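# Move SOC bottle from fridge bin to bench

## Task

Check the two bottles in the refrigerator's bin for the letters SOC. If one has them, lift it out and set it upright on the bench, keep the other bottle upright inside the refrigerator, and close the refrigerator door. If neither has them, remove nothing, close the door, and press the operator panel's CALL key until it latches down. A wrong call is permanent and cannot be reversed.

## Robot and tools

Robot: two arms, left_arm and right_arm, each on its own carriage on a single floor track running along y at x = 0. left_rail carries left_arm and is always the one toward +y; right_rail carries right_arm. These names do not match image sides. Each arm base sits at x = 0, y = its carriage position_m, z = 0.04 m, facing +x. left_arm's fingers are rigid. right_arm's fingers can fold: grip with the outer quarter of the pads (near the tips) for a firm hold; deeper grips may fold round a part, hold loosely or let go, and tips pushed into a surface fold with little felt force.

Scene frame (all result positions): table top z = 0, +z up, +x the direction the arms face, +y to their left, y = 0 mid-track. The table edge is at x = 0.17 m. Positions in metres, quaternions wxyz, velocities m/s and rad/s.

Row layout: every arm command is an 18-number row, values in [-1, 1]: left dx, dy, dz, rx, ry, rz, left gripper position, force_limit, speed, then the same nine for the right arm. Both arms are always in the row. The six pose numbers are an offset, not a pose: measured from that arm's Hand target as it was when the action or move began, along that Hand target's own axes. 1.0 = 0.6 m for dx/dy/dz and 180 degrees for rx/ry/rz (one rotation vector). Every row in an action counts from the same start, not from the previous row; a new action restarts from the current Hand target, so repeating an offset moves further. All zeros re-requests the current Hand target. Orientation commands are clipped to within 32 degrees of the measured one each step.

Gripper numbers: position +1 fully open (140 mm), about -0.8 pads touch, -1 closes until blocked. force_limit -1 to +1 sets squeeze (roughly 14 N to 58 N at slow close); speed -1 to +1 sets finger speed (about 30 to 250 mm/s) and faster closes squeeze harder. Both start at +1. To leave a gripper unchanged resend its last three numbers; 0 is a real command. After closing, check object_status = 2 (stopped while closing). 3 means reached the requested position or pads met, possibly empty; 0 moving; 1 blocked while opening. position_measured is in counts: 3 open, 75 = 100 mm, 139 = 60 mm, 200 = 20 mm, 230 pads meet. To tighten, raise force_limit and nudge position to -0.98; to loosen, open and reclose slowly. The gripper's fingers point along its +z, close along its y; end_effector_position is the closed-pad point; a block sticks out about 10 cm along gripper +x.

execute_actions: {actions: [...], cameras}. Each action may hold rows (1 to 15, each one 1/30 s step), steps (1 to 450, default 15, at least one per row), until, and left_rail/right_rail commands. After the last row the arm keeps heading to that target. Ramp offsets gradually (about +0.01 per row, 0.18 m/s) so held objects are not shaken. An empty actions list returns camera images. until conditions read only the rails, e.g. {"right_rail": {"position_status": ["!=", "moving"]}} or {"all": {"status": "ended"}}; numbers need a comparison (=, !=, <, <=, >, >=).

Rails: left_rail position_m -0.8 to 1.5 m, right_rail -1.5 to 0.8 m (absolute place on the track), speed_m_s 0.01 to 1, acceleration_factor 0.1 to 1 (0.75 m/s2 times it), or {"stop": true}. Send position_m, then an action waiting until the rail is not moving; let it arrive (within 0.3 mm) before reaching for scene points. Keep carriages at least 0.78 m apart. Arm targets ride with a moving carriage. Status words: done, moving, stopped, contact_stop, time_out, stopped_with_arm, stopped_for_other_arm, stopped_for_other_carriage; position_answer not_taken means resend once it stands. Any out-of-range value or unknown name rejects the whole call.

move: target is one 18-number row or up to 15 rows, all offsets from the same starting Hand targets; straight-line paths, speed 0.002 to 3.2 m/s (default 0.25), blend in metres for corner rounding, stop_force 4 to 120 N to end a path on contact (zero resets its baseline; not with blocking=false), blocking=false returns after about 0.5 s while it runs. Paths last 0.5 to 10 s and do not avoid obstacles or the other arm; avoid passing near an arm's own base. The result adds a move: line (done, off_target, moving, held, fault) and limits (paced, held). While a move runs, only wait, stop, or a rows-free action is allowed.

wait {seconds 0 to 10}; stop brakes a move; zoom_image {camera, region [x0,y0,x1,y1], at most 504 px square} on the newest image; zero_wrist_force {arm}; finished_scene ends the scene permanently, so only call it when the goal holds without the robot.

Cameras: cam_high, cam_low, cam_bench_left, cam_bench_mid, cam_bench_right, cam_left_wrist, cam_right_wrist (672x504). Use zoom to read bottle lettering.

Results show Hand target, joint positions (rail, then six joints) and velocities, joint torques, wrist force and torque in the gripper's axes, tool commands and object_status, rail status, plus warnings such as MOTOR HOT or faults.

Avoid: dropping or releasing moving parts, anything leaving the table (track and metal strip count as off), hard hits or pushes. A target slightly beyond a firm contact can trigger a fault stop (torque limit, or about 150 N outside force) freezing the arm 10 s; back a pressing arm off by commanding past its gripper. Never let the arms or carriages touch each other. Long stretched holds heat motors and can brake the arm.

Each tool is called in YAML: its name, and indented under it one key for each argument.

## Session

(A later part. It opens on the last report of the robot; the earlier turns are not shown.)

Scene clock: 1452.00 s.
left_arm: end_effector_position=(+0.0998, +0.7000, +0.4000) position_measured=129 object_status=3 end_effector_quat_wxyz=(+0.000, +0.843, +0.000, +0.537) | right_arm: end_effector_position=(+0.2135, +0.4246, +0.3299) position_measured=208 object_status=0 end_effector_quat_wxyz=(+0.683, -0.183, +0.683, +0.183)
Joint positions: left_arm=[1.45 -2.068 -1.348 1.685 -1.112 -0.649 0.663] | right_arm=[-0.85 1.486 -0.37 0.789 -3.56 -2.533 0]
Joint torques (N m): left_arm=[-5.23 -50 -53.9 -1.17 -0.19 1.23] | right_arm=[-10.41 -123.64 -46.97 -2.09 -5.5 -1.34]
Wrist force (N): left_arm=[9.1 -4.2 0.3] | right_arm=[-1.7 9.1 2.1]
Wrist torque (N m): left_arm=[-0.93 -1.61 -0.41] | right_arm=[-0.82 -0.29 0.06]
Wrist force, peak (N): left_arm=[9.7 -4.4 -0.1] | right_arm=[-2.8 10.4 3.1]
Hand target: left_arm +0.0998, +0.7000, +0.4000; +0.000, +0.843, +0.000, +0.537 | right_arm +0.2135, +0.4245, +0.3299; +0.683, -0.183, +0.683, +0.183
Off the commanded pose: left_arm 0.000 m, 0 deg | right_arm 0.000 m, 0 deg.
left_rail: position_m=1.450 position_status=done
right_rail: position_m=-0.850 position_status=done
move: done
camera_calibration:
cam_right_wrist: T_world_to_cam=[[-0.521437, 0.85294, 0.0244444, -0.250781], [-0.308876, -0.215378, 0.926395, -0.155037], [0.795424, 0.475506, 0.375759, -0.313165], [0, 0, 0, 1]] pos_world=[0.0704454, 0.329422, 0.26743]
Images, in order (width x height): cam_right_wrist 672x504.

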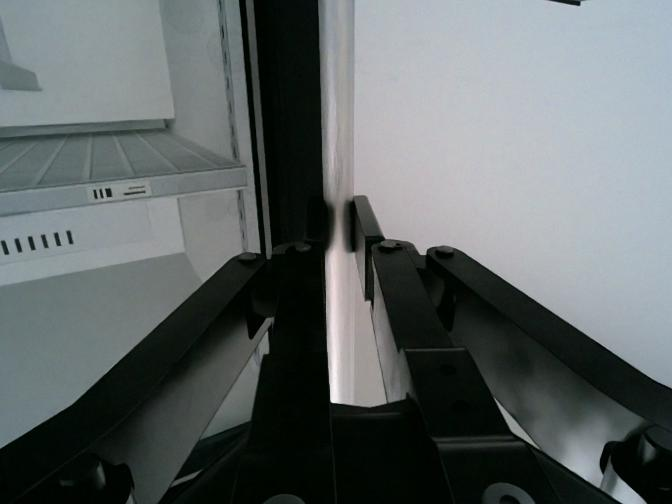

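move:
  target:
    - [0, 0, 0, 0, 0, 0, 0, 0, 0.5, 0, 0, 0, 0, 0, 0, -0.98, 0, -1]
    - [0, 0, 0, 0, 0, 0, 0, 0, 0.5, 0, 0.0274, -0.1218, -0.0556, 0, 0, -0.98, 0, -1]
    - [0, 0, 0, 0, 0, 0, 0, 0, 0.5, 0, 0.0329, -0.2464, -0.1111, 0, 0, -0.98, 0, -1]
    - [0, 0, 0, 0, 0, 0, 0, 0, 0.5, 0, 0.0167, -0.3703, -0.1667, 0, 0, -0.98, 0, -1]
  speed: 0.12
  blend: [0, 0.02, 0.02, 0]
  cameras: ["cam_right_wrist"]

Scene clock: 1516.47 s.
left_arm: end_effector_position=(+0.0998, +0.7000, +0.4000) position_measured=129 object_status=3 end_effector_quat_wxyz=(+0.000, +0.843, +0.000, +0.537) | right_arm: end_effector_position=(+0.0162, +0.3220, +0.3300) position_measured=210 object_status=2 end_effector_quat_wxyz=(+0.612, -0.353, +0.612, +0.354)
Joint positions: left_arm=[1.45 -2.068 -1.348 1.685 -1.112 -0.649 0.663] | right_arm=[-0.85 1.548 -0.698 1.484 -3.928 -2.072 0]
Joint torques (N m): left_arm=[-1.17 -49.81 -53.5 -1.45 -0.15 1] | right_arm=[-20.78 -137.15 -22.85 -9.71 -7.26 1.72]
Wrist force (N): left_arm=[8.8 -4.0 -0.2] | right_arm=[1.6 26.5 11.7]
Wrist torque (N m): left_arm=[-0.88 -1.54 -0.40] | right_arm=[-0.96 -0.24 0.07]
Wrist force, peak (N): left_arm=[9.7 -4.2 0.0] | right_arm=[5.6 56.0 23.6]
Hand target: left_arm +0.0998, +0.7000, +0.4000; +0.000, +0.843, +0.000, +0.537 | right_arm +0.0161, +0.3220, +0.3299; +0.612, -0.354, +0.612, +0.354
Off the commanded pose: left_arm 0.000 m, 0 deg | right_arm 0.000 m, 0 deg.
left_rail: position_m=1.450 position_status=done
right_rail: position_m=-0.850 position_status=done
move: done
camera_calibration:
cam_right_wrist: T_world_to_cam=[[-0.877883, 0.478246, 0.0245272, -0.139759], [-0.159897, -0.34102, 0.926358, -0.200129], [0.451391, 0.809312, 0.375846, -0.209424], [0, 0, 0, 1]] pos_world=[-0.0601595, 0.16808, 0.26753]
Images, in order (width x height): cam_right_wrist 672x504.

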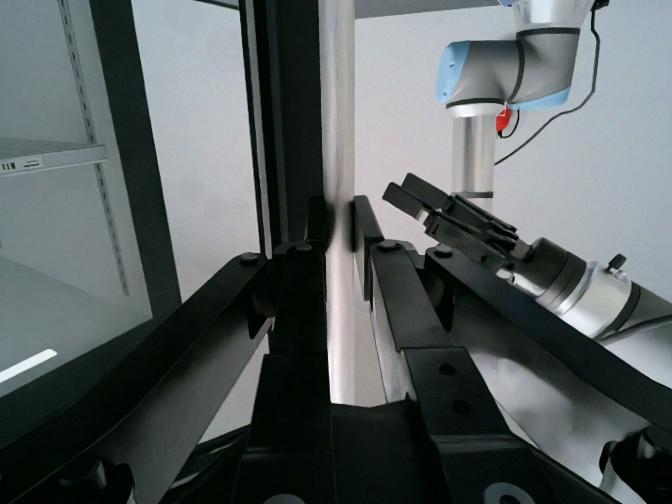

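move:
  target:
    - [0, 0, 0, 0, 0, 0, 0, 0, 0.5, 0, 0.0288, -0.1214, -0.0556, 0, 0, -0.98, 0, -1]
    - [0, 0, 0, 0, 0, 0, 0, 0, 0.5, 0, 0.0293, -0.3087, -0.1389, 0, 0, -0.98, 0, -1]
  speed: 0.15
  blend: [0.02, 0]

Scene clock: 1543.13 s.
left_arm: end_effector_position=(+0.0998, +0.7000, +0.4000) position_measured=129 object_status=3 end_effector_quat_wxyz=(+0.000, +0.843, +0.000, +0.537) | right_arm: end_effector_position=(-0.0916, +0.1703, +0.3299) position_measured=210 object_status=2 end_effector_quat_wxyz=(+0.521, -0.478, +0.521, +0.478) end_effector_velocity=(-0.001, +0.000, -0.002) end_effector_angular_velocity=(-0.003, +0.000, +0.002)
Joint positions: left_arm=[1.45 -2.068 -1.348 1.685 -1.112 -0.649 0.663] | right_arm=[-0.85 1.493 -0.904 1.941 -4.179 -1.58 0]
Joint velocities: left_arm=[within noise] | right_arm=[0.001 0 0.001 0.002 0 0.002 0]
Joint torques (N m): left_arm=[2.21 -49.14 -53.18 -1.75 0.06 0.78] | right_arm=[-60.06 -120.71 -18.86 -12.89 -16.51 0.41]
Wrist force (N): left_arm=[9.3 -4.2 0.1] | right_arm=[9.8 49.7 21.6]
Wrist torque (N m): left_arm=[-0.93 -1.64 -0.40] | right_arm=[-1.64 -0.09 -0.08]
Wrist force, peak (N): left_arm=[9.7 -4.4 0.2] | right_arm=[11.1 101.1 41.9]
Hand target: left_arm +0.0998, +0.7000, +0.4000; +0.000, +0.843, +0.000, +0.537 | right_arm -0.0917, +0.1703, +0.3299; +0.521, -0.478, +0.521, +0.478
Off the commanded pose: left_arm 0.000 m, 0 deg | right_arm 0.000 m, 0 deg.
left_rail: position_m=1.450 position_status=done
right_rail: position_m=-0.850 position_status=done
move: done

move:
  target:
    - [0, 0, 0, 0, 0, 0, 0, 0, 0.5, 0, 0.0051, -0.0068, 0, 0, 0, -0.98, 0, -1]
    - [0, 0, 0, 0, 0, 0, 0, 0, 0.5, 0, 0.0215, -0.068, -0.0278, 0, 0, -0.98, 0, -1]
    - [0, 0, 0, 0, 0, 0, 0, 0, 0.5, 0, 0.0326, -0.1302, -0.0556, 0, 0, -0.98, 0, -1]
    - [0, 0, 0, 0, 0, 0, 0, 0, 0.5, 0, 0.0381, -0.1933, -0.0833, 0, 0, -0.98, 0, -1]
    - [0, 0, 0, 0, 0, 0, 0, 0, 0.5, 0, 0.0383, -0.2566, -0.1111, 0, 0, -0.98, 0, -1]
    - [0, 0, 0, 0, 0, 0, 0, 0, 0.5, 0, 0.0328, -0.3198, -0.1389, 0, 0, -0.98, 0, -1]
  speed: 0.15
  blend: [0.002, 0.01, 0.01, 0.01, 0.01, 0]
  cameras: ["cam_right_wrist", "cam_low"]

Scene clock: 1600.70 s.
left_arm: end_effector_position=(+0.0998, +0.7000, +0.4000) position_measured=129 object_status=3 end_effector_quat_wxyz=(+0.000, +0.843, +0.000, +0.537) | right_arm: end_effector_position=(-0.1280, -0.0191, +0.3299) position_measured=210 object_status=2 end_effector_quat_wxyz=(-0.406, +0.579, -0.406, -0.579)
Joint positions: left_arm=[1.45 -2.068 -1.348 1.685 -1.112 -0.649 0.663] | right_arm=[-0.85 1.246 -1.054 2.309 -4.396 -0.897 0]
Joint torques (N m): left_arm=[6.14 -50.83 -53.13 -2.01 -0.07 0.76] | right_arm=[-38.94 -112.42 -29.43 -15.28 -8.7 2.9]
Wrist force (N): left_arm=[9.0 -4.2 -0.1] | right_arm=[35.5 29.7 13.4]
Wrist torque (N m): left_arm=[-0.94 -1.58 -0.40] | right_arm=[-1.36 0.62 -0.28]
Wrist force, peak (N): left_arm=[9.7 -3.8 0.4] | right_arm=[31.9 41.7 18.3]
Hand target: left_arm +0.0998, +0.7000, +0.4000; +0.000, +0.843, +0.000, +0.537 | right_arm -0.1280, -0.0191, +0.3299; -0.406, +0.579, -0.406, -0.579
Off the commanded pose: left_arm 0.000 m, 0 deg | right_arm 0.000 m, 0 deg.
left_rail: position_m=1.450 position_status=done
right_rail: position_m=-0.850 position_status=done
move: done
camera_calibration:
cam_right_wrist: T_world_to_cam=[[-0.93058, -0.36527, 0.0244834, -0.126111], [0.158446, -0.341569, 0.926405, -0.298661], [-0.330025, 0.865973, 0.375732, 0.0328378], [0, 0, 0, 1]] pos_world=[-0.0591979, -0.176515, 0.26743]
Images, in order (width x height): cam_low 672x504, cam_right_wrist 672x504.

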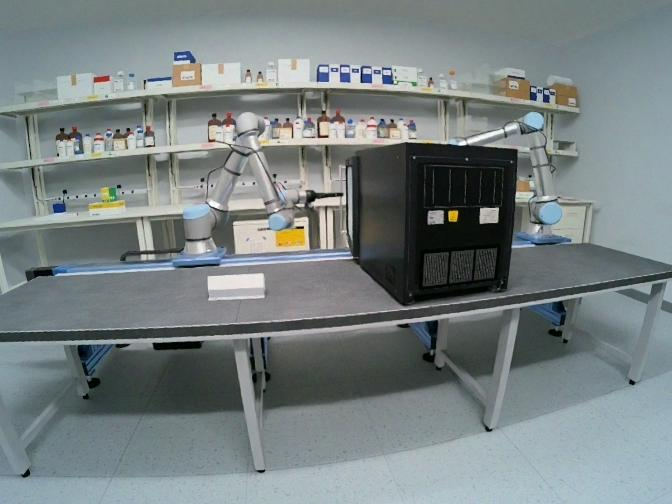

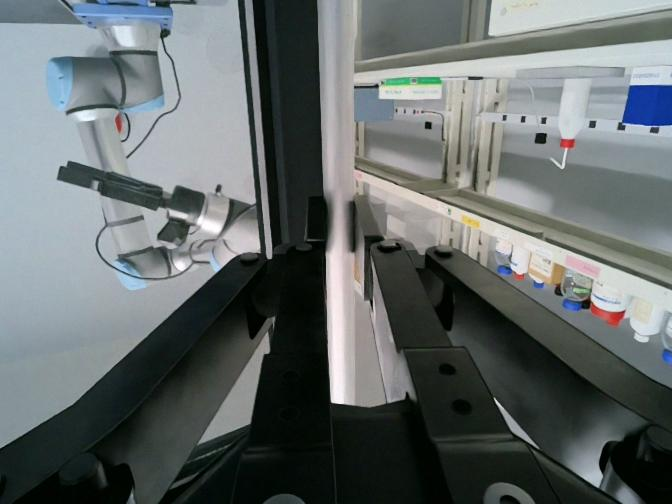

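move:
  target:
    - [0, 0, 0, 0, 0, 0, 0, 0, 0.5, 0, 0.0181, -0.0605, -0.0278, 0, 0, -0.98, 0, -1]
    - [0, 0, 0, 0, 0, 0, 0, 0, 0.5, 0, 0.0294, -0.1231, -0.0556, 0, 0, -0.98, 0, -1]
    - [0, 0, 0, 0, 0, 0, 0, 0, 0.5, 0, 0.0351, -0.1863, -0.0833, 0, 0, -0.98, 0, -1]
    - [0, 0, 0, 0, 0, 0, 0, 0, 0.5, 0, 0.0353, -0.2497, -0.1111, 0, 0, -0.98, 0, -1]
  speed: 0.15
  blend: [0.01, 0.01, 0.01, 0]

execute_actions:
  actions:
    - {"left_rail": {"position_m": 0.97}, "steps": 75, "until": {"left_rail": {"position_status": ["!=", "moving"]}}}
  cameras: ["cam_left_wrist", "cam_right_wrist"]

Scene clock: 1631.73 s.
left_arm: end_effector_position=(+0.0998, +0.7000, +0.4000) position_measured=129 object_status=3 end_effector_quat_wxyz=(+0.000, +0.843, +0.000, +0.537) | right_arm: end_effector_position=(-0.0966, -0.1671, +0.3300) position_measured=210 object_status=2 end_effector_quat_wxyz=(-0.299, +0.641, -0.299, -0.641)
Joint positions: left_arm=[1.45 -2.068 -1.348 1.685 -1.112 -0.649 0.663] | right_arm=[-0.85 0.881 -1.103 2.45 -4.488 -0.183 0]
Joint torques (N m): left_arm=[6.88 -49.34 -53.08 -2.01 -0.04 0.42] | right_arm=[-19.61 -76.21 -16.19 -5.68 -1.23 2.83]
Wrist force (N): left_arm=[9.1 -4.1 -0.1] | right_arm=[45.4 11.8 6.1]
Wrist torque (N m): left_arm=[-0.92 -1.61 -0.40] | right_arm=[-0.77 0.96 -0.28]
Wrist force, peak (N): left_arm=[9.6 -4.4 0.1] | right_arm=[42.3 33.7 14.9]
Hand target: left_arm +0.0998, +0.7000, +0.4000; +0.000, +0.843, +0.000, +0.537 | right_arm -0.0967, -0.1671, +0.3299; -0.299, +0.641, -0.299, -0.641
Off the commanded pose: left_arm 0.000 m, 0 deg | right_arm 0.000 m, 0 deg.
left_rail: position_m=1.450 position_status=done
right_rail: position_m=-0.850 position_status=done
move: done

Scene clock: 1633.60 s.
left_arm: end_effector_position=(+0.0998, +0.2200, +0.4000) position_measured=129 object_status=3 end_effector_quat_wxyz=(+0.000, +0.843, +0.000, +0.537) | right_arm: end_effector_position=(-0.0967, -0.1671, +0.3299) position_measured=210 object_status=2 end_effector_quat_wxyz=(-0.299, +0.641, -0.299, -0.641)
Joint positions: left_arm=[0.97 -2.068 -1.348 1.685 -1.112 -0.649 0.663] | right_arm=[-0.85 0.881 -1.102 2.45 -4.488 -0.183 0]
Joint torques (N m): left_arm=[2.49 -67.91 -44.91 -2.18 0.07 0.23] | right_arm=[-7.27 -64.99 -17.28 -5.37 -0.95 2.87]
Wrist force (N): left_arm=[9.2 -4.4 0.4] | right_arm=[45.2 10.3 5.9]
Wrist torque (N m): left_arm=[-0.97 -1.61 -0.41] | right_arm=[-0.75 0.93 -0.28]
Wrist force, peak (N): left_arm=[9.4 -6.2 -0.2] | right_arm=[46.1 10.6 5.2]
Hand target: left_arm +0.0998, +0.2200, +0.4000; +0.000, +0.843, +0.000, +0.537 | right_arm -0.0967, -0.1671, +0.3299; -0.299, +0.641, -0.299, -0.641
Tool commands: left_gripper/position=+0.0 left_gripper/force_limit=+0.0 left_gripper/speed=+0.5 right_gripper/position=-0.98 right_gripper/force_limit=+0.0 right_gripper/speed=-1.0
Off the commanded pose: left_arm 0.000 m, 0 deg | right_arm 0.000 m, 0 deg.
left_rail: position_m=0.970 position_status=done
right_rail: position_m=-0.850 position_status=done
camera_calibration:
cam_left_wrist: T_world_to_cam=[[-0.0292188, -0.999186, 0.0278246, 0.207367], [-0.668317, -0.00117155, -0.743875, 0.375635], [0.743302, -0.0403308, -0.667739, 0.379652], [0, 0, 0, 1]] pos_world=[-0.0250933, 0.22295, 0.527164]
cam_right_wrist: T_world_to_cam=[[-0.749469, -0.661587, 0.0244812, -0.183041], [0.26574, -0.26676, 0.926402, -0.331306], [-0.606365, 0.700815, 0.375739, 0.117031], [0, 0, 0, 1]] pos_world=[0.0218212, -0.291494, 0.26743]
Images, in order (width x height): cam_left_wrist 672x504, cam_right_wrist 672x504.

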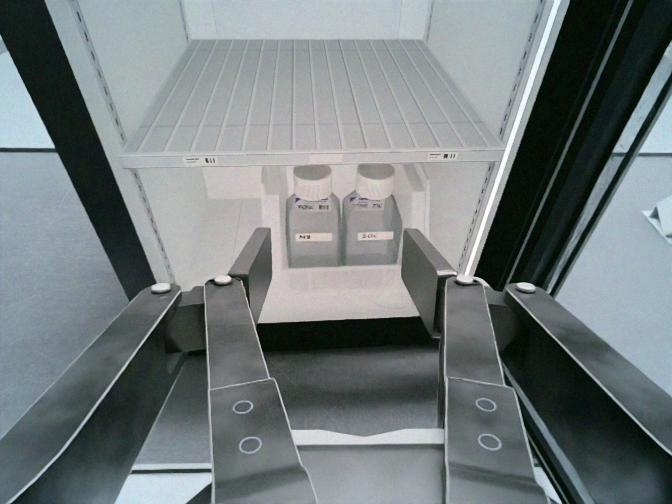

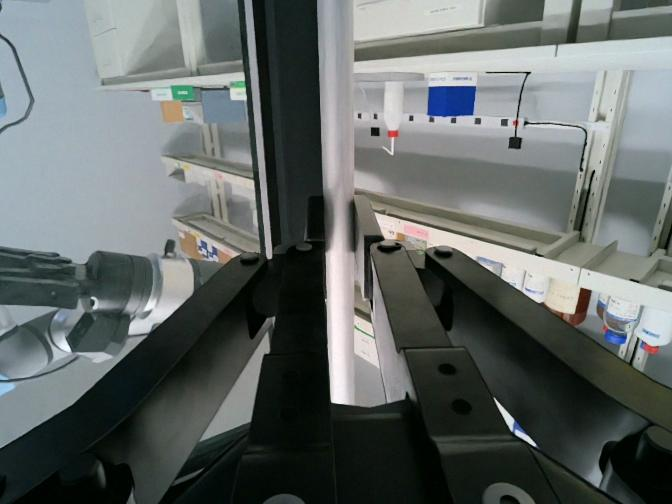

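zoom_image:
  camera: "cam_left_wrist"
  region: [240, 130, 450, 290]

Scaled by 2.400 from the camera's 672x504 image, which has a finer 960x720 frame.

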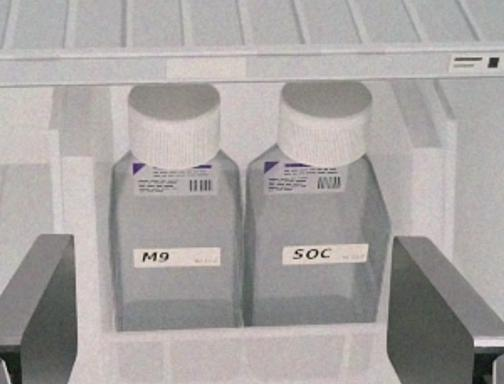

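zoom_image:
  camera: "cam_left_wrist"
  region: [330, 150, 440, 280]

Scaled by 3.877 from the camera's 672x504 image, which has a finer 960x720 frame.

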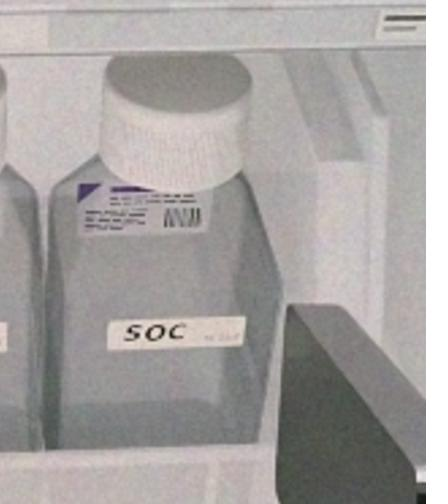

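move:
  target: [0.0155, 0.0933, 0.3985, 0, 0, 0, -0.15, 0, 0, 0, 0, 0, 0, 0, 0, -0.98, 0, -1]
  speed: 0.25
  cameras: ["cam_left_wrist"]

zoom_image:
  camera: "cam_left_wrist"
  region: [230, 80, 480, 280]

Scene clock: 1904.33 s.
left_arm: end_effector_position=(+0.3204, +0.1638, +0.3073) position_measured=148 object_status=3 end_effector_quat_wxyz=(+0.000, +0.843, +0.000, +0.537) | right_arm: end_effector_position=(-0.0967, -0.1671, +0.3299) position_measured=210 object_status=2 end_effector_quat_wxyz=(-0.299, +0.641, -0.299, -0.641)
Joint positions: left_arm=[0.97 -1.774 -1.251 1.811 -1.724 -0.478 1.119] | right_arm=[-0.85 0.881 -1.102 2.45 -4.488 -0.183 0]
Joint torques (N m): left_arm=[8.72 -56.2 -30.41 -6.27 5.55 0.91] | right_arm=[-5.51 -65.62 -20.32 -3.89 -5.66 2.69]
Wrist force (N): left_arm=[8.7 -4.0 -0.2] | right_arm=[45.7 10.7 6.0]
Wrist torque (N m): left_arm=[-0.86 -1.56 -0.44] | right_arm=[-0.75 0.91 -0.30]
Wrist force, peak (N): left_arm=[9.4 -4.7 -2.8] | right_arm=[46.7 10.7 5.9]
Hand target: left_arm +0.3204, +0.1638, +0.3073; +0.000, +0.843, +0.000, +0.537 | right_arm -0.0967, -0.1671, +0.3299; -0.299, +0.641, -0.299, -0.641
Off the commanded pose: left_arm 0.000 m, 0 deg | right_arm 0.000 m, 0 deg.
left_rail: position_m=0.970 position_status=done
right_rail: position_m=-0.850 position_status=done
move: done
camera_calibration:
cam_left_wrist: T_world_to_cam=[[-0.0292174, -0.999186, 0.0278226, 0.160236], [-0.668267, -0.00117373, -0.74392, 0.453987], [0.743347, -0.0403283, -0.667689, 0.151557], [0, 0, 0, 1]] pos_world=[0.195407, 0.16675, 0.434465]
Images, in order (width x height): cam_left_wrist 672x504.

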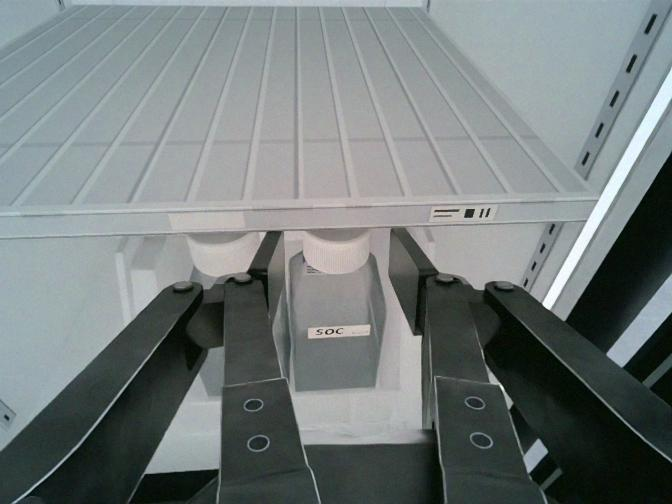

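Scaled by 2.016 from the camera's 672x504 image, which has a finer 960x720 frame.

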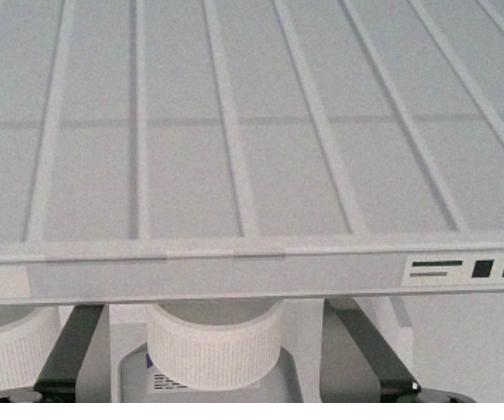

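move:
  target:
    - [-0.0144, 0.0017, 0.0045, 0, 0.0278, 0, -0.125, 0, 0, 0, 0, 0, 0, 0, 0, -0.98, 0, -1]
    - [-0.0013, 0.0017, 0.154, 0, 0.0278, 0, -0.125, 0, 0, 0, 0, 0, 0, 0, 0, -0.98, 0, -1]
  speed: [0.1, 0.07]
  stop_force: 12
  cameras: ["cam_left_wrist"]

zoom_image:
  camera: "cam_left_wrist"
  region: [230, 130, 480, 330]

Scene clock: 1964.50 s.
left_arm: end_effector_position=(+0.4038, +0.1627, +0.2675) position_measured=144 object_status=3 end_effector_quat_wxyz=(+0.000, +0.819, +0.000, +0.573) | right_arm: end_effector_position=(-0.0967, -0.1671, +0.3299) position_measured=210 object_status=2 end_effector_quat_wxyz=(-0.299, +0.641, -0.299, -0.641)
Joint positions: left_arm=[0.97 -1.684 -1.171 1.865 -1.968 -0.366 1.254] | right_arm=[-0.85 0.881 -1.102 2.45 -4.488 -0.183 0]
Joint torques (N m): left_arm=[7.78 -57.94 -27.19 -6.81 5.86 1.48] | right_arm=[-5.37 -66.49 -22.87 -2.47 -6.87 2.99]
Wrist force (N): left_arm=[9.4 -3.5 0.3] | right_arm=[45.3 10.8 6.0]
Wrist torque (N m): left_arm=[-0.74 -1.67 -0.43] | right_arm=[-0.75 0.96 -0.29]
Wrist force, peak (N): left_arm=[10.0 -3.8 0.3] | right_arm=[46.9 11.1 5.8]
Hand target: left_arm +0.4038, +0.1627, +0.2675; +0.000, +0.819, +0.000, +0.573 | right_arm -0.0967, -0.1671, +0.3299; -0.299, +0.641, -0.299, -0.641
Off the commanded pose: left_arm 0.000 m, 0 deg | right_arm 0.000 m, 0 deg.
left_rail: position_m=0.970 position_status=done
right_rail: position_m=-0.850 position_status=done
move: done
camera_calibration:
cam_left_wrist: T_world_to_cam=[[-0.0316112, -0.999182, 0.025232, 0.164321], [-0.600856, -0.0011766, -0.799357, 0.467714], [0.798732, -0.0404294, -0.600327, 0.022567], [0, 0, 0, 1]] pos_world=[0.268198, 0.165649, 0.383271]
Images, in order (width x height): cam_left_wrist 672x504.

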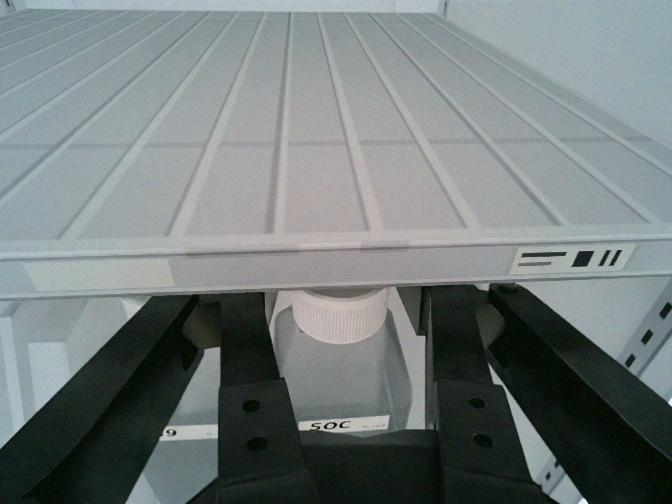

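Scaled by 2.016 from the camera's 672x504 image, which has a finer 960x720 frame.

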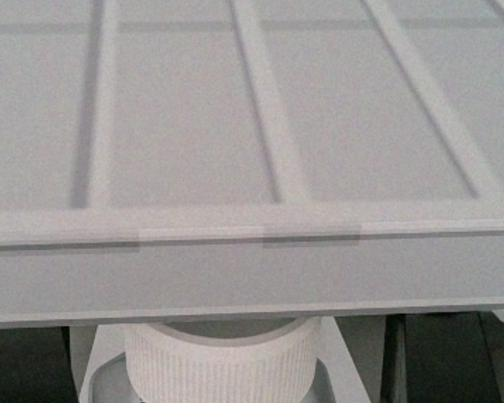

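move:
  target: [0, 0, 0, 0, 0, 0, -1, 0.4, -1, 0, 0, 0, 0, 0, 0, -0.98, 0, -1]
  speed: 0.1
  cameras: ["cam_left_wrist"]

Scene clock: 1975.80 s.
left_arm: end_effector_position=(+0.4038, +0.1627, +0.2675) position_measured=161 object_status=0 end_effector_quat_wxyz=(+0.000, +0.819, +0.000, +0.573) | right_arm: end_effector_position=(-0.0967, -0.1671, +0.3299) position_measured=210 object_status=2 end_effector_quat_wxyz=(-0.299, +0.641, -0.299, -0.641)
Joint positions: left_arm=[0.97 -1.684 -1.171 1.865 -1.968 -0.366 1.254] | right_arm=[-0.85 0.881 -1.102 2.45 -4.488 -0.183 0]
Joint torques (N m): left_arm=[7 -58.64 -27.76 -5.78 4.81 1.28] | right_arm=[-4.94 -66.52 -26.27 -1.35 -6.72 2.64]
Wrist force (N): left_arm=[11.3 -2.0 -1.2] | right_arm=[47.2 10.5 5.8]
Wrist torque (N m): left_arm=[-0.72 -1.73 -0.44] | right_arm=[-0.74 0.82 -0.29]
Wrist force, peak (N): left_arm=[12.4 -2.6 -1.1] | right_arm=[47.2 10.5 5.8]
Hand target: left_arm +0.4038, +0.1627, +0.2675; +0.000, +0.819, +0.000, +0.573 | right_arm -0.0967, -0.1671, +0.3299; -0.299, +0.641, -0.299, -0.641
Off the commanded pose: left_arm 0.000 m, 0 deg | right_arm 0.000 m, 0 deg.
left_rail: position_m=0.970 position_status=done
right_rail: position_m=-0.850 position_status=done
move: done
camera_calibration:
cam_left_wrist: T_world_to_cam=[[-0.0316127, -0.999182, 0.0252301, 0.164322], [-0.600856, -0.00117421, -0.799357, 0.467713], [0.798732, -0.0404295, -0.600327, 0.022567], [0, 0, 0, 1]] pos_world=[0.268198, 0.165649, 0.383271]
Images, in order (width x height): cam_left_wrist 672x504.

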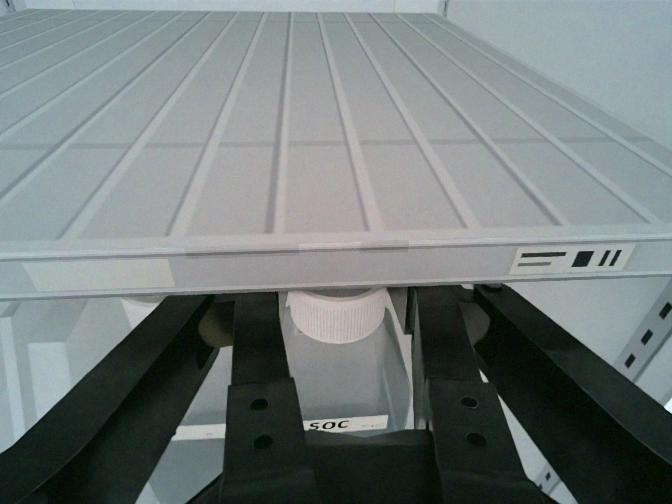

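move:
  target: [-0.0616, 0, -0.1692, 0, 0, 0, -1, 0.4, -1, 0, 0, 0, 0, 0, 0, -0.98, 0, -1]
  speed: 0.06
  stop_force: 25
  cameras: ["cam_left_wrist", "cam_right_wrist"]

Scene clock: 1998.63 s.
left_arm: end_effector_position=(+0.2957, +0.1628, +0.2675) position_measured=161 object_status=2 end_effector_quat_wxyz=(+0.000, +0.819, +0.000, +0.573) | right_arm: end_effector_position=(-0.0967, -0.1671, +0.3299) position_measured=210 object_status=2 end_effector_quat_wxyz=(-0.299, +0.641, -0.299, -0.641)
Joint positions: left_arm=[0.97 -1.818 -1.189 1.823 -1.614 -0.425 0.937] | right_arm=[-0.85 0.881 -1.102 2.45 -4.488 -0.183 0]
Joint torques (N m): left_arm=[-17.79 -57.62 -50.23 -1.66 -0.4 -2.41] | right_arm=[-5.32 -67.1 -29.65 -1.82 -6.54 2.74]
Wrist force (N): left_arm=[8.8 -2.9 3.3] | right_arm=[41.7 12.0 6.2]
Wrist torque (N m): left_arm=[-0.82 -1.89 -0.21] | right_arm=[-0.79 0.78 -0.32]
Wrist force, peak (N): left_arm=[34.5 -0.7 -5.4] | right_arm=[47.2 10.8 5.6]
Hand target: left_arm +0.2957, +0.1628, +0.2675; +0.000, +0.819, +0.000, +0.573 | right_arm -0.0967, -0.1671, +0.3299; -0.299, +0.641, -0.299, -0.641
Off the commanded pose: left_arm 0.000 m, 0 deg | right_arm 0.000 m, 0 deg.
left_rail: position_m=0.970 position_status=done
right_rail: position_m=-0.850 position_status=done
move: done
camera_calibration:
cam_left_wrist: T_world_to_cam=[[-0.0316112, -0.999182, 0.025232, 0.161007], [-0.600856, -0.0011766, -0.799357, 0.402821], [0.798732, -0.0404294, -0.600327, 0.108834], [0, 0, 0, 1]] pos_world=[0.160198, 0.165749, 0.383271]
cam_right_wrist: T_world_to_cam=[[-0.749451, -0.661605, 0.0245433, -0.183063], [0.26579, -0.266715, 0.926401, -0.331293], [-0.606365, 0.700816, 0.375738, 0.117031], [0, 0, 0, 1]] pos_world=[0.0218212, -0.291494, 0.26743]
Images, in order (width x height): cam_left_wrist 672x504, cam_right_wrist 672x504.

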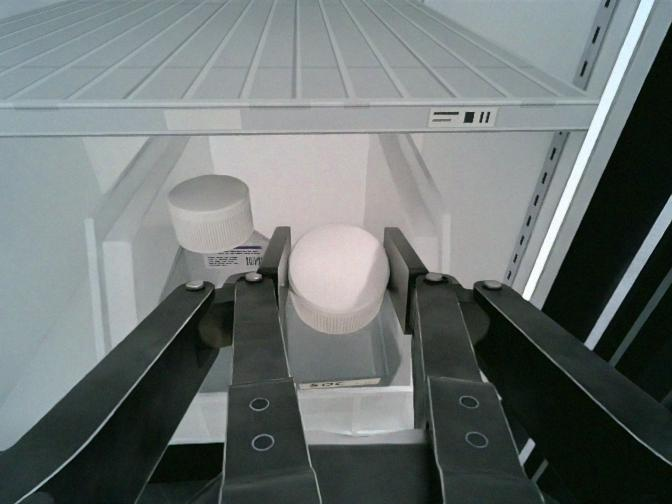

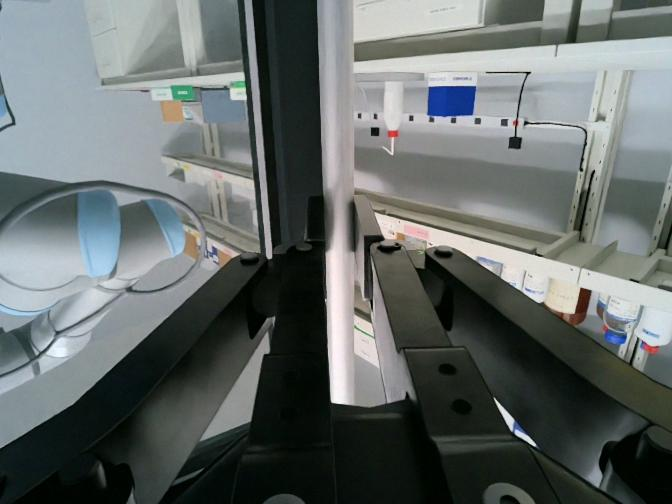

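move:
  target:
    - [0.094, 0, -0.0342, 0, 0, 0, -1, 0.4, -1, 0, 0, 0, 0, 0, 0, -0.98, 0, -1]
    - [0.0954, 0, -0.1767, 0, 0, 0, -1, 0.4, -1, 0, 0, 0, 0, 0, 0, -0.98, 0, -1]
    - [0.0712, 0, -0.292, 0, 0, 0, -1, 0.4, -1, 0, 0, 0, 0, 0, 0, -0.98, 0, -1]
  speed: [0.08, 0.1, 0.15]
  blend: [0.005, 0.02, 0]
  cameras: ["cam_left_wrist"]

Scene clock: 2062.77 s.
left_arm: end_effector_position=(+0.1458, +0.1630, +0.3676) position_measured=161 object_status=2 end_effector_quat_wxyz=(+0.000, +0.819, +0.000, +0.573) | right_arm: end_effector_position=(-0.0967, -0.1671, +0.3299) position_measured=210 object_status=2 end_effector_quat_wxyz=(-0.299, +0.641, -0.299, -0.641)
Joint positions: left_arm=[0.97 -1.996 -1.235 1.64 -1.129 -0.543 0.648] | right_arm=[-0.85 0.881 -1.102 2.45 -4.488 -0.183 0]
Joint torques (N m): left_arm=[-15.94 -59.24 -55.3 0.01 -0.56 -2.4] | right_arm=[-5.13 -69.04 -30.66 -1.37 -6.6 2.63]
Wrist force (N): left_arm=[7.0 -3.5 1.5] | right_arm=[40.2 12.0 6.7]
Wrist torque (N m): left_arm=[-0.77 -1.85 -0.23] | right_arm=[-0.77 0.85 -0.32]
Wrist force, peak (N): left_arm=[10.2 -3.2 2.6] | right_arm=[42.0 12.0 6.7]
Hand target: left_arm +0.1457, +0.1630, +0.3676; +0.000, +0.819, +0.000, +0.573 | right_arm -0.0967, -0.1671, +0.3299; -0.299, +0.641, -0.299, -0.641
Off the commanded pose: left_arm 0.000 m, 0 deg | right_arm 0.000 m, 0 deg.
left_rail: position_m=0.970 position_status=done
right_rail: position_m=-0.850 position_status=done
move: done
camera_calibration:
cam_left_wrist: T_world_to_cam=[[-0.0316112, -0.999182, 0.025232, 0.15394], [-0.600856, -0.0011766, -0.799357, 0.392709], [0.798732, -0.0404294, -0.600327, 0.288745], [0, 0, 0, 1]] pos_world=[0.0101977, 0.165949, 0.483371]
Images, in order (width x height): cam_left_wrist 672x504.

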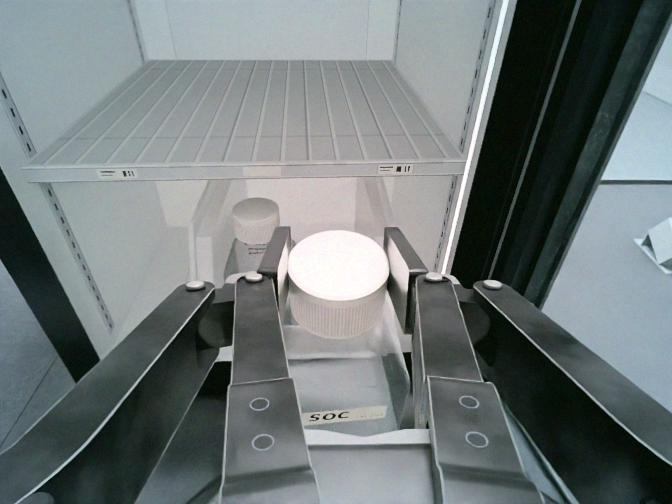

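execute_actions:
  actions:
    - {"left_rail": {"position_m": 1.45, "acceleration_factor": 0.6}, "steps": 90, "until": {"left_rail": {"position_status": ["!=", "moving"]}}}
  cameras: ["cam_left_wrist", "cam_right_wrist"]

Scene clock: 2099.07 s.
left_arm: end_effector_position=(+0.1457, +0.6430, +0.3676) position_measured=161 object_status=2 end_effector_quat_wxyz=(+0.000, +0.819, +0.000, +0.573) | right_arm: end_effector_position=(-0.0967, -0.1671, +0.3299) position_measured=210 object_status=2 end_effector_quat_wxyz=(-0.299, +0.641, -0.299, -0.641)
Joint positions: left_arm=[1.45 -1.996 -1.235 1.64 -1.129 -0.543 0.648] | right_arm=[-0.85 0.881 -1.102 2.45 -4.488 -0.183 0]
Joint torques (N m): left_arm=[-14.5 -79.08 -42.39 -0.41 0.62 -2.19] | right_arm=[-5 -66.28 -30.47 -1.39 -6.48 2.48]
Wrist force (N): left_arm=[6.7 -3.4 1.1] | right_arm=[40.7 11.7 6.4]
Wrist torque (N m): left_arm=[-0.76 -1.83 -0.24] | right_arm=[-0.83 0.74 -0.31]
Wrist force, peak (N): left_arm=[6.8 -5.4 1.2] | right_arm=[41.7 11.9 6.5]
Hand target: left_arm +0.1457, +0.6430, +0.3676; +0.000, +0.819, +0.000, +0.573 | right_arm -0.0967, -0.1671, +0.3299; -0.299, +0.641, -0.299, -0.641
Tool commands: left_gripper/position=-1.0 left_gripper/force_limit=+0.4 left_gripper/speed=-1.0 right_gripper/position=-0.98 right_gripper/force_limit=+0.0 right_gripper/speed=-1.0
Off the commanded pose: left_arm 0.000 m, 0 deg | right_arm 0.000 m, 0 deg.
left_rail: position_m=1.450 position_status=done
right_rail: position_m=-0.850 position_status=done
camera_calibration:
cam_left_wrist: T_world_to_cam=[[-0.0316112, -0.999182, 0.025232, 0.633547], [-0.600856, -0.0011766, -0.799357, 0.393273], [0.798732, -0.0404294, -0.600327, 0.308151], [0, 0, 0, 1]] pos_world=[0.0101977, 0.645949, 0.483371]
cam_right_wrist: T_world_to_cam=[[-0.749451, -0.661605, 0.0245433, -0.183063], [0.26579, -0.266715, 0.926401, -0.331293], [-0.606365, 0.700816, 0.375738, 0.117031], [0, 0, 0, 1]] pos_world=[0.0218212, -0.291494, 0.26743]
Images, in order (width x height): cam_left_wrist 672x504, cam_right_wrist 672x504.

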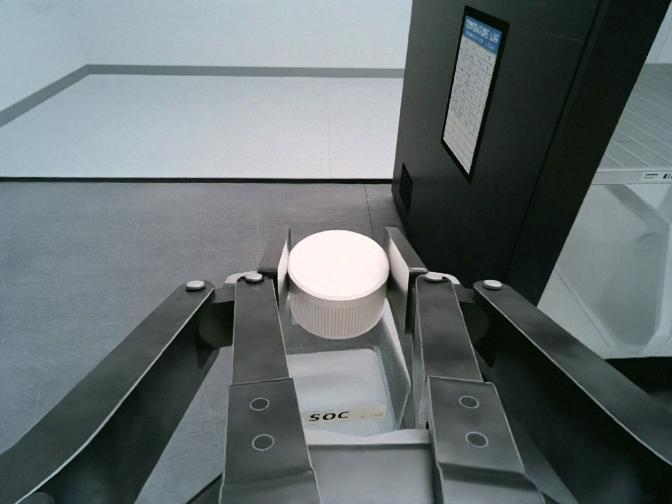

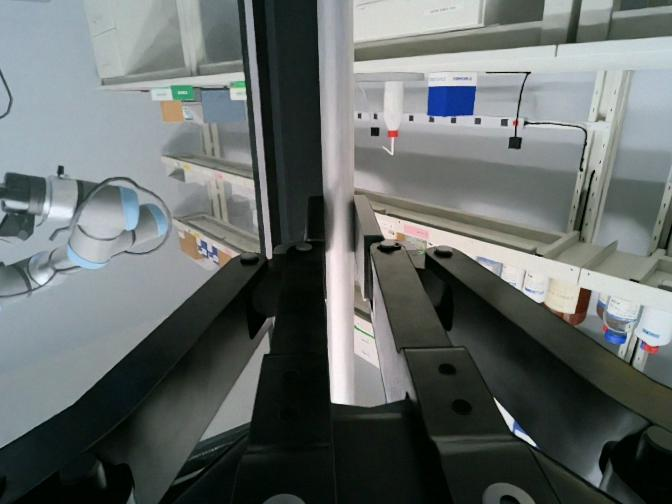

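move:
  target: [-0.0272, -0.1333, 0.496, 0, 0, 0, -1, 0.4, -1, 0, 0, 0, 0, 0, 0, -0.98, 0, -1]
  speed: 0.3

move:
  target: [-0.1645, 0, 0.0598, 0, 0, 0, -1, 0.4, -1, 0, 0, 0, 0, 0, 0, -0.98, 0, -1]
  speed: 0.03
  stop_force: 5
  cameras: ["cam_left_wrist", "cam_bench_left", "cam_bench_mid"]

Scene clock: 2119.57 s.
left_arm: end_effector_position=(+0.4198, +0.7227, +0.2504) position_measured=161 object_status=2 end_effector_quat_wxyz=(+0.000, +0.819, +0.000, +0.574) | right_arm: end_effector_position=(-0.0967, -0.1671, +0.3299) position_measured=210 object_status=2 end_effector_quat_wxyz=(-0.299, +0.641, -0.299, -0.641)
Joint positions: left_arm=[1.45 -1.674 -1.251 2.034 -2.08 -0.363 1.28] | right_arm=[-0.85 0.881 -1.102 2.45 -4.488 -0.183 0]
Joint torques (N m): left_arm=[7.72 -63.93 -26.4 -6.95 0.74 0.8] | right_arm=[-4.69 -68.02 -30.19 -1.34 -6.25 2.54]
Wrist force (N): left_arm=[7.6 -3.4 1.6] | right_arm=[41.4 12.0 6.5]
Wrist torque (N m): left_arm=[-0.73 -2.08 -0.44] | right_arm=[-0.77 0.75 -0.32]
Wrist force, peak (N): left_arm=[6.9 -4.7 5.5] | right_arm=[41.9 11.5 6.5]
Hand target: left_arm +0.4199, +0.7227, +0.2504; +0.000, +0.819, +0.000, +0.573 | right_arm -0.0967, -0.1671, +0.3299; -0.299, +0.641, -0.299, -0.641
Off the commanded pose: left_arm 0.000 m, 0 deg | right_arm 0.000 m, 0 deg.
left_rail: position_m=1.450 position_status=done
right_rail: position_m=-0.850 position_status=done
move: done

Scene clock: 2123.13 s.
left_arm: end_effector_position=(+0.4198, +0.7227, +0.1832) position_measured=161 object_status=2 end_effector_quat_wxyz=(+0.000, +0.819, +0.000, +0.574) | right_arm: end_effector_position=(-0.0967, -0.1671, +0.3299) position_measured=210 object_status=2 end_effector_quat_wxyz=(-0.299, +0.641, -0.299, -0.641)
Joint positions: left_arm=[1.45 -1.674 -1.159 2.066 -2.204 -0.363 1.279] | right_arm=[-0.85 0.881 -1.102 2.45 -4.488 -0.183 0]
Joint torques (N m): left_arm=[-15.6 -75.72 -42.95 -2.98 6.3 -1.3] | right_arm=[-6.47 -67.99 -31.17 -1.44 -6.22 2.32]
Wrist force (N): left_arm=[6.4 -0.5 1.1] | right_arm=[40.6 11.8 6.2]
Wrist torque (N m): left_arm=[-0.08 -1.85 -0.39] | right_arm=[-0.80 0.81 -0.32]
Wrist force, peak (N): left_arm=[33.9 -5.3 -4.2] | right_arm=[41.7 12.0 6.5]
Hand target: left_arm +0.4198, +0.7227, +0.1832; +0.000, +0.819, +0.000, +0.574 (not the last commanded pose) | right_arm -0.0967, -0.1671, +0.3299; -0.299, +0.641, -0.299, -0.641
Off the commanded pose: left_arm 0.038 m, 0 deg | right_arm 0.000 m, 0 deg.
left_rail: position_m=1.450 position_status=done
right_rail: position_m=-0.850 position_status=done
move: contact (left_arm)
camera_calibration:
cam_left_wrist: T_world_to_cam=[[-0.0313948, -0.99919, 0.0251859, 0.726455], [-0.600858, -0.00126968, -0.799355, 0.410668], [0.798739, -0.0402287, -0.600331, -0.018327], [0, 0, 0, 1]] pos_world=[0.284199, 0.725651, 0.298971]
Images, in order (width x height): cam_bench_left 672x504, cam_bench_mid 672x504, cam_left_wrist 672x504.

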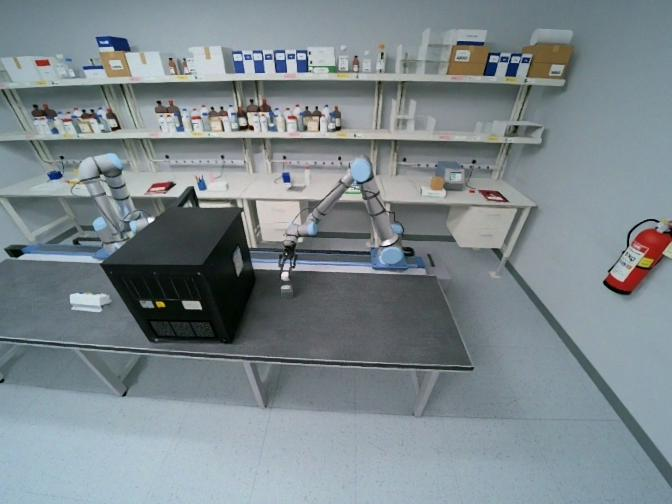

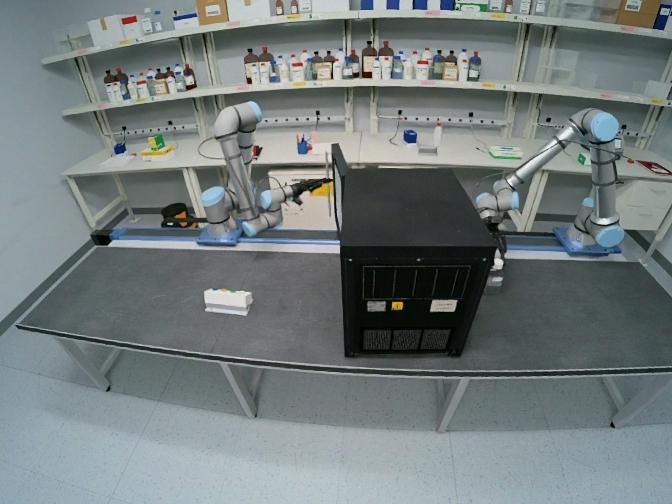

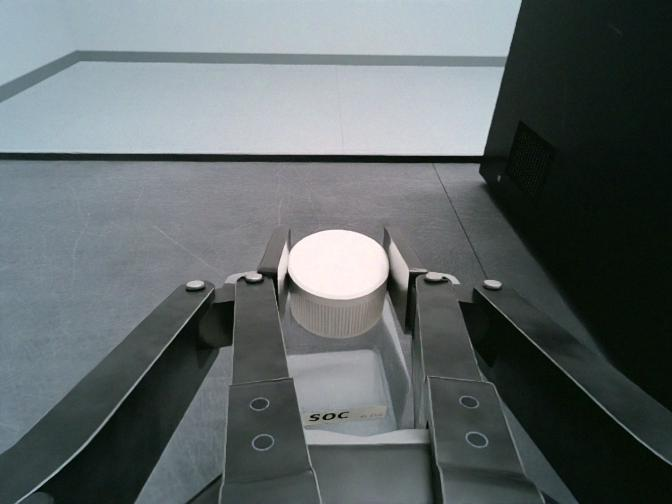

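zoom_image:
  camera: "cam_bench_left"
  region: [240, 200, 360, 320]

zoom_image:
  camera: "cam_bench_mid"
  region: [440, 170, 580, 320]

Scaled by 4.200 from the camera's 672x504 image, which has a finer 960x720 frame.

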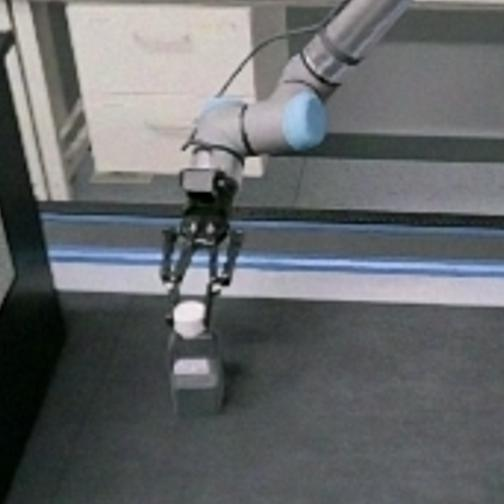

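Scaled by 3.360 from the camera's 672x504 image, which has a finer 960x720 frame.

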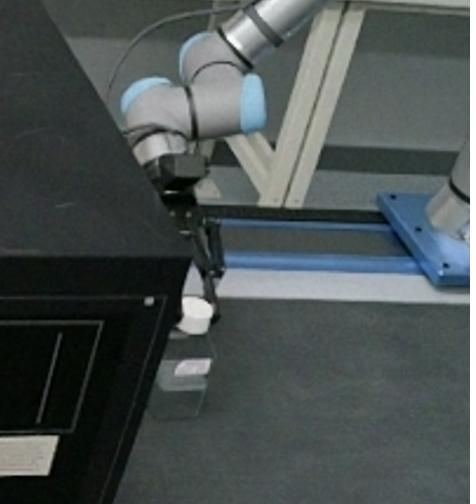

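move:
  target:
    - [0, 0, 0, 0, 0, 0, 0, 0.4, -1, 0, 0, 0, 0, 0, 0, -0.98, 0, -1]
    - [0, 0, -0.2, 0, 0, 0, 0, 0.4, -1, 0, 0, 0, 0, 0, 0, -0.98, 0, -1]
    - [0.1377, 0.105, -0.5823, 0, 0, 0, 0, 0.4, -1, 0, 0, 0, 0, 0, 0, -0.98, 0, -1]
  speed: [0.1, 0.12, 0.35]
  blend: [0, 0.03, 0]
  cameras: ["cam_left_wrist", "cam_bench_left"]

zoom_image:
  camera: "cam_bench_left"
  region: [240, 220, 340, 320]

Scene clock: 2171.67 s.
left_arm: end_effector_position=(+0.1198, +0.6600, +0.3803) position_measured=129 object_status=3 end_effector_quat_wxyz=(+0.000, +0.819, +0.000, +0.573) | right_arm: end_effector_position=(-0.0967, -0.1671, +0.3299) position_measured=210 object_status=2 end_effector_quat_wxyz=(-0.299, +0.641, -0.299, -0.641)
Joint positions: left_arm=[1.45 -2.035 -1.256 1.638 -1.067 -0.572 0.601] | right_arm=[-0.85 0.881 -1.102 2.45 -4.488 -0.183 0]
Joint torques (N m): left_arm=[-17.09 -53.78 -53.98 0.44 -1.3 -3.14] | right_arm=[-5.51 -67.67 -30.21 -1.43 -6.01 2.49]
Wrist force (N): left_arm=[9.0 -0.9 0.1] | right_arm=[41.3 11.5 6.4]
Wrist torque (N m): left_arm=[-0.19 -1.56 -0.24] | right_arm=[-0.88 0.81 -0.32]
Wrist force, peak (N): left_arm=[10.4 0.0 -3.3] | right_arm=[41.6 11.8 6.4]
Hand target: left_arm +0.1197, +0.6600, +0.3804; +0.000, +0.819, +0.000, +0.574 | right_arm -0.0967, -0.1671, +0.3299; -0.299, +0.641, -0.299, -0.641
Off the commanded pose: left_arm 0.000 m, 0 deg | right_arm 0.000 m, 0 deg.
left_rail: position_m=1.450 position_status=done
right_rail: position_m=-0.850 position_status=done
move: done
camera_calibration:
cam_left_wrist: T_world_to_cam=[[-0.0314726, -0.999186, 0.0252485, 0.649285], [-0.600858, -0.00127302, -0.799355, 0.387966], [0.798736, -0.0403285, -0.600329, 0.337219], [0, 0, 0, 1]] pos_world=[-0.0158016, 0.66285, 0.496171]
Images, in order (width x height): cam_bench_left 672x504, cam_left_wrist 672x504.

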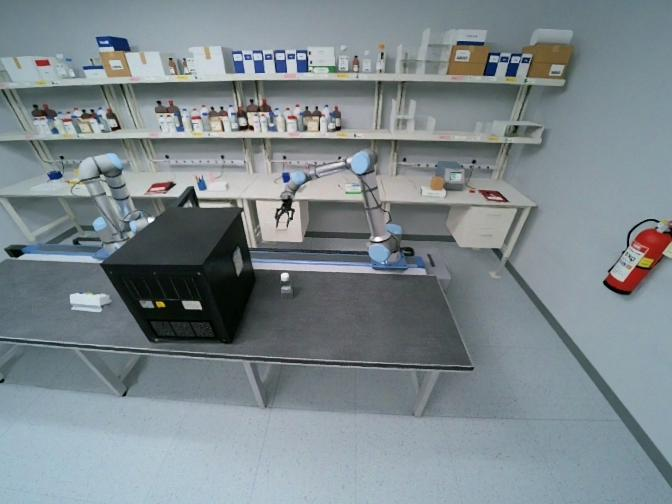

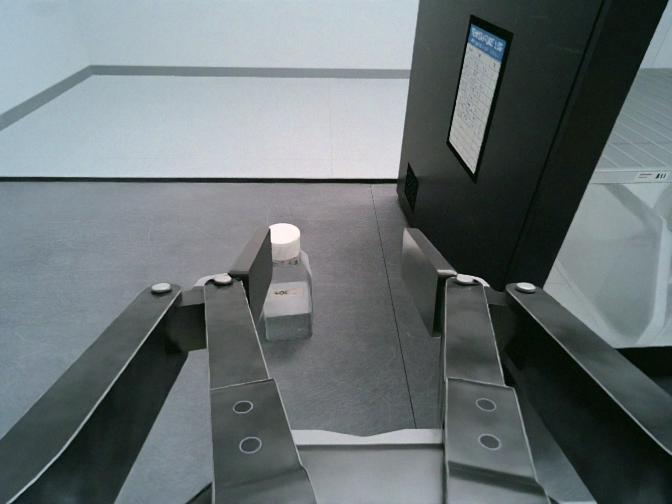

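Scaled by 5.040 from the camera's 672x504 image, which has a finer 960x720 frame.

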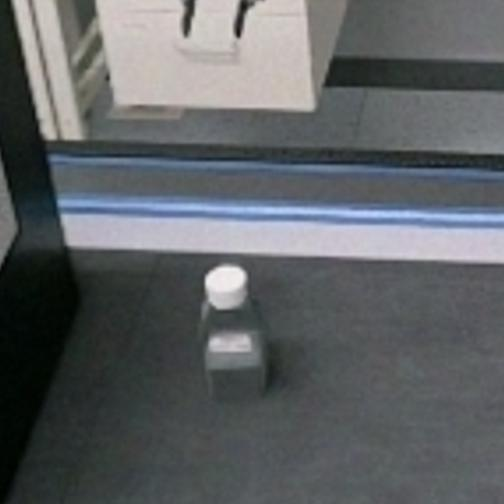

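execute_actions:
  actions:
    - {"left_rail": {"position_m": 0.97, "acceleration_factor": 1.0}, "steps": 90, "until": {"left_rail": {"position_status": ["!=", "moving"]}}}
  cameras: ["cam_left_wrist"]

zoom_image:
  camera: "cam_left_wrist"
  region: [180, 150, 480, 390]

Scene clock: 2180.90 s.
left_arm: end_effector_position=(+0.1197, +0.1800, +0.3804) position_measured=129 object_status=3 end_effector_quat_wxyz=(+0.000, +0.819, +0.000, +0.574) | right_arm: end_effector_position=(-0.0967, -0.1671, +0.3299) position_measured=210 object_status=2 end_effector_quat_wxyz=(-0.299, +0.641, -0.299, -0.641)
Joint positions: left_arm=[0.97 -2.035 -1.255 1.638 -1.067 -0.572 0.601] | right_arm=[-0.85 0.881 -1.102 2.45 -4.488 -0.183 0]
Joint torques (N m): left_arm=[-11.75 -77.58 -38.25 -3.19 1.99 -2.13] | right_arm=[-6.08 -67.62 -31.79 -1.02 -5.82 2.64]
Wrist force (N): left_arm=[9.0 -1.2 0.1] | right_arm=[41.5 11.5 6.2]
Wrist torque (N m): left_arm=[-0.26 -1.54 -0.24] | right_arm=[-0.86 0.72 -0.32]
Wrist force, peak (N): left_arm=[9.7 -0.8 0.3] | right_arm=[41.8 11.7 6.4]
Hand target: left_arm +0.1197, +0.1800, +0.3804; +0.000, +0.819, +0.000, +0.574 | right_arm -0.0967, -0.1671, +0.3299; -0.299, +0.641, -0.299, -0.641
Tool commands: left_gripper/position=+0.0 left_gripper/force_limit=+0.4 left_gripper/speed=-1.0 right_gripper/position=-0.98 right_gripper/force_limit=+0.0 right_gripper/speed=-1.0
Off the commanded pose: left_arm 0.000 m, 0 deg | right_arm 0.000 m, 0 deg.
left_rail: position_m=0.970 position_status=done
right_rail: position_m=-0.850 position_status=done
camera_calibration:
cam_left_wrist: T_world_to_cam=[[-0.0313948, -0.99919, 0.0251859, 0.16971], [-0.600858, -0.00126968, -0.799355, 0.387355], [0.798739, -0.0402287, -0.600331, 0.317844], [0, 0, 0, 1]] pos_world=[-0.0158013, 0.182851, 0.496171]
Images, in order (width x height): cam_left_wrist 672x504.

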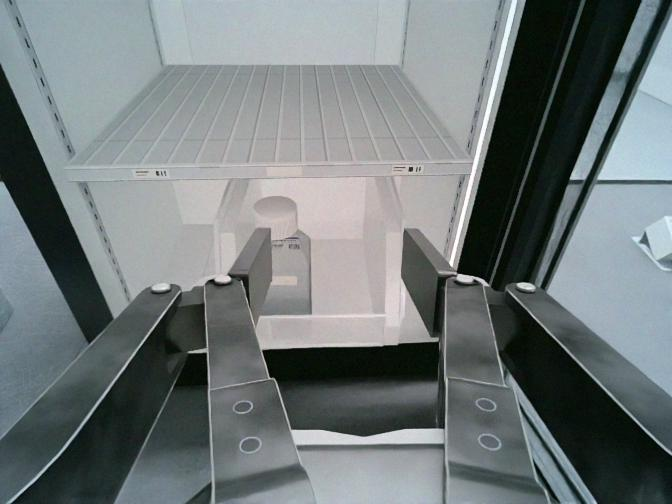

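Scaled by 1.680 from the camera's 672x504 image, which has a finer 960x720 frame.

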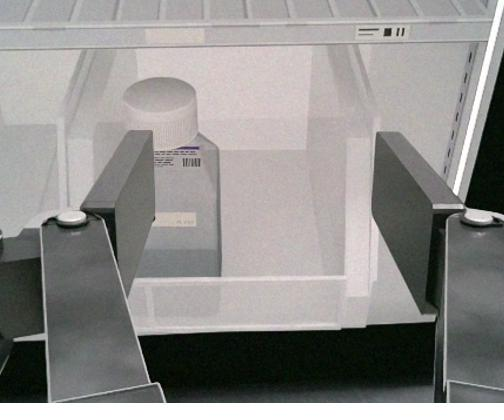

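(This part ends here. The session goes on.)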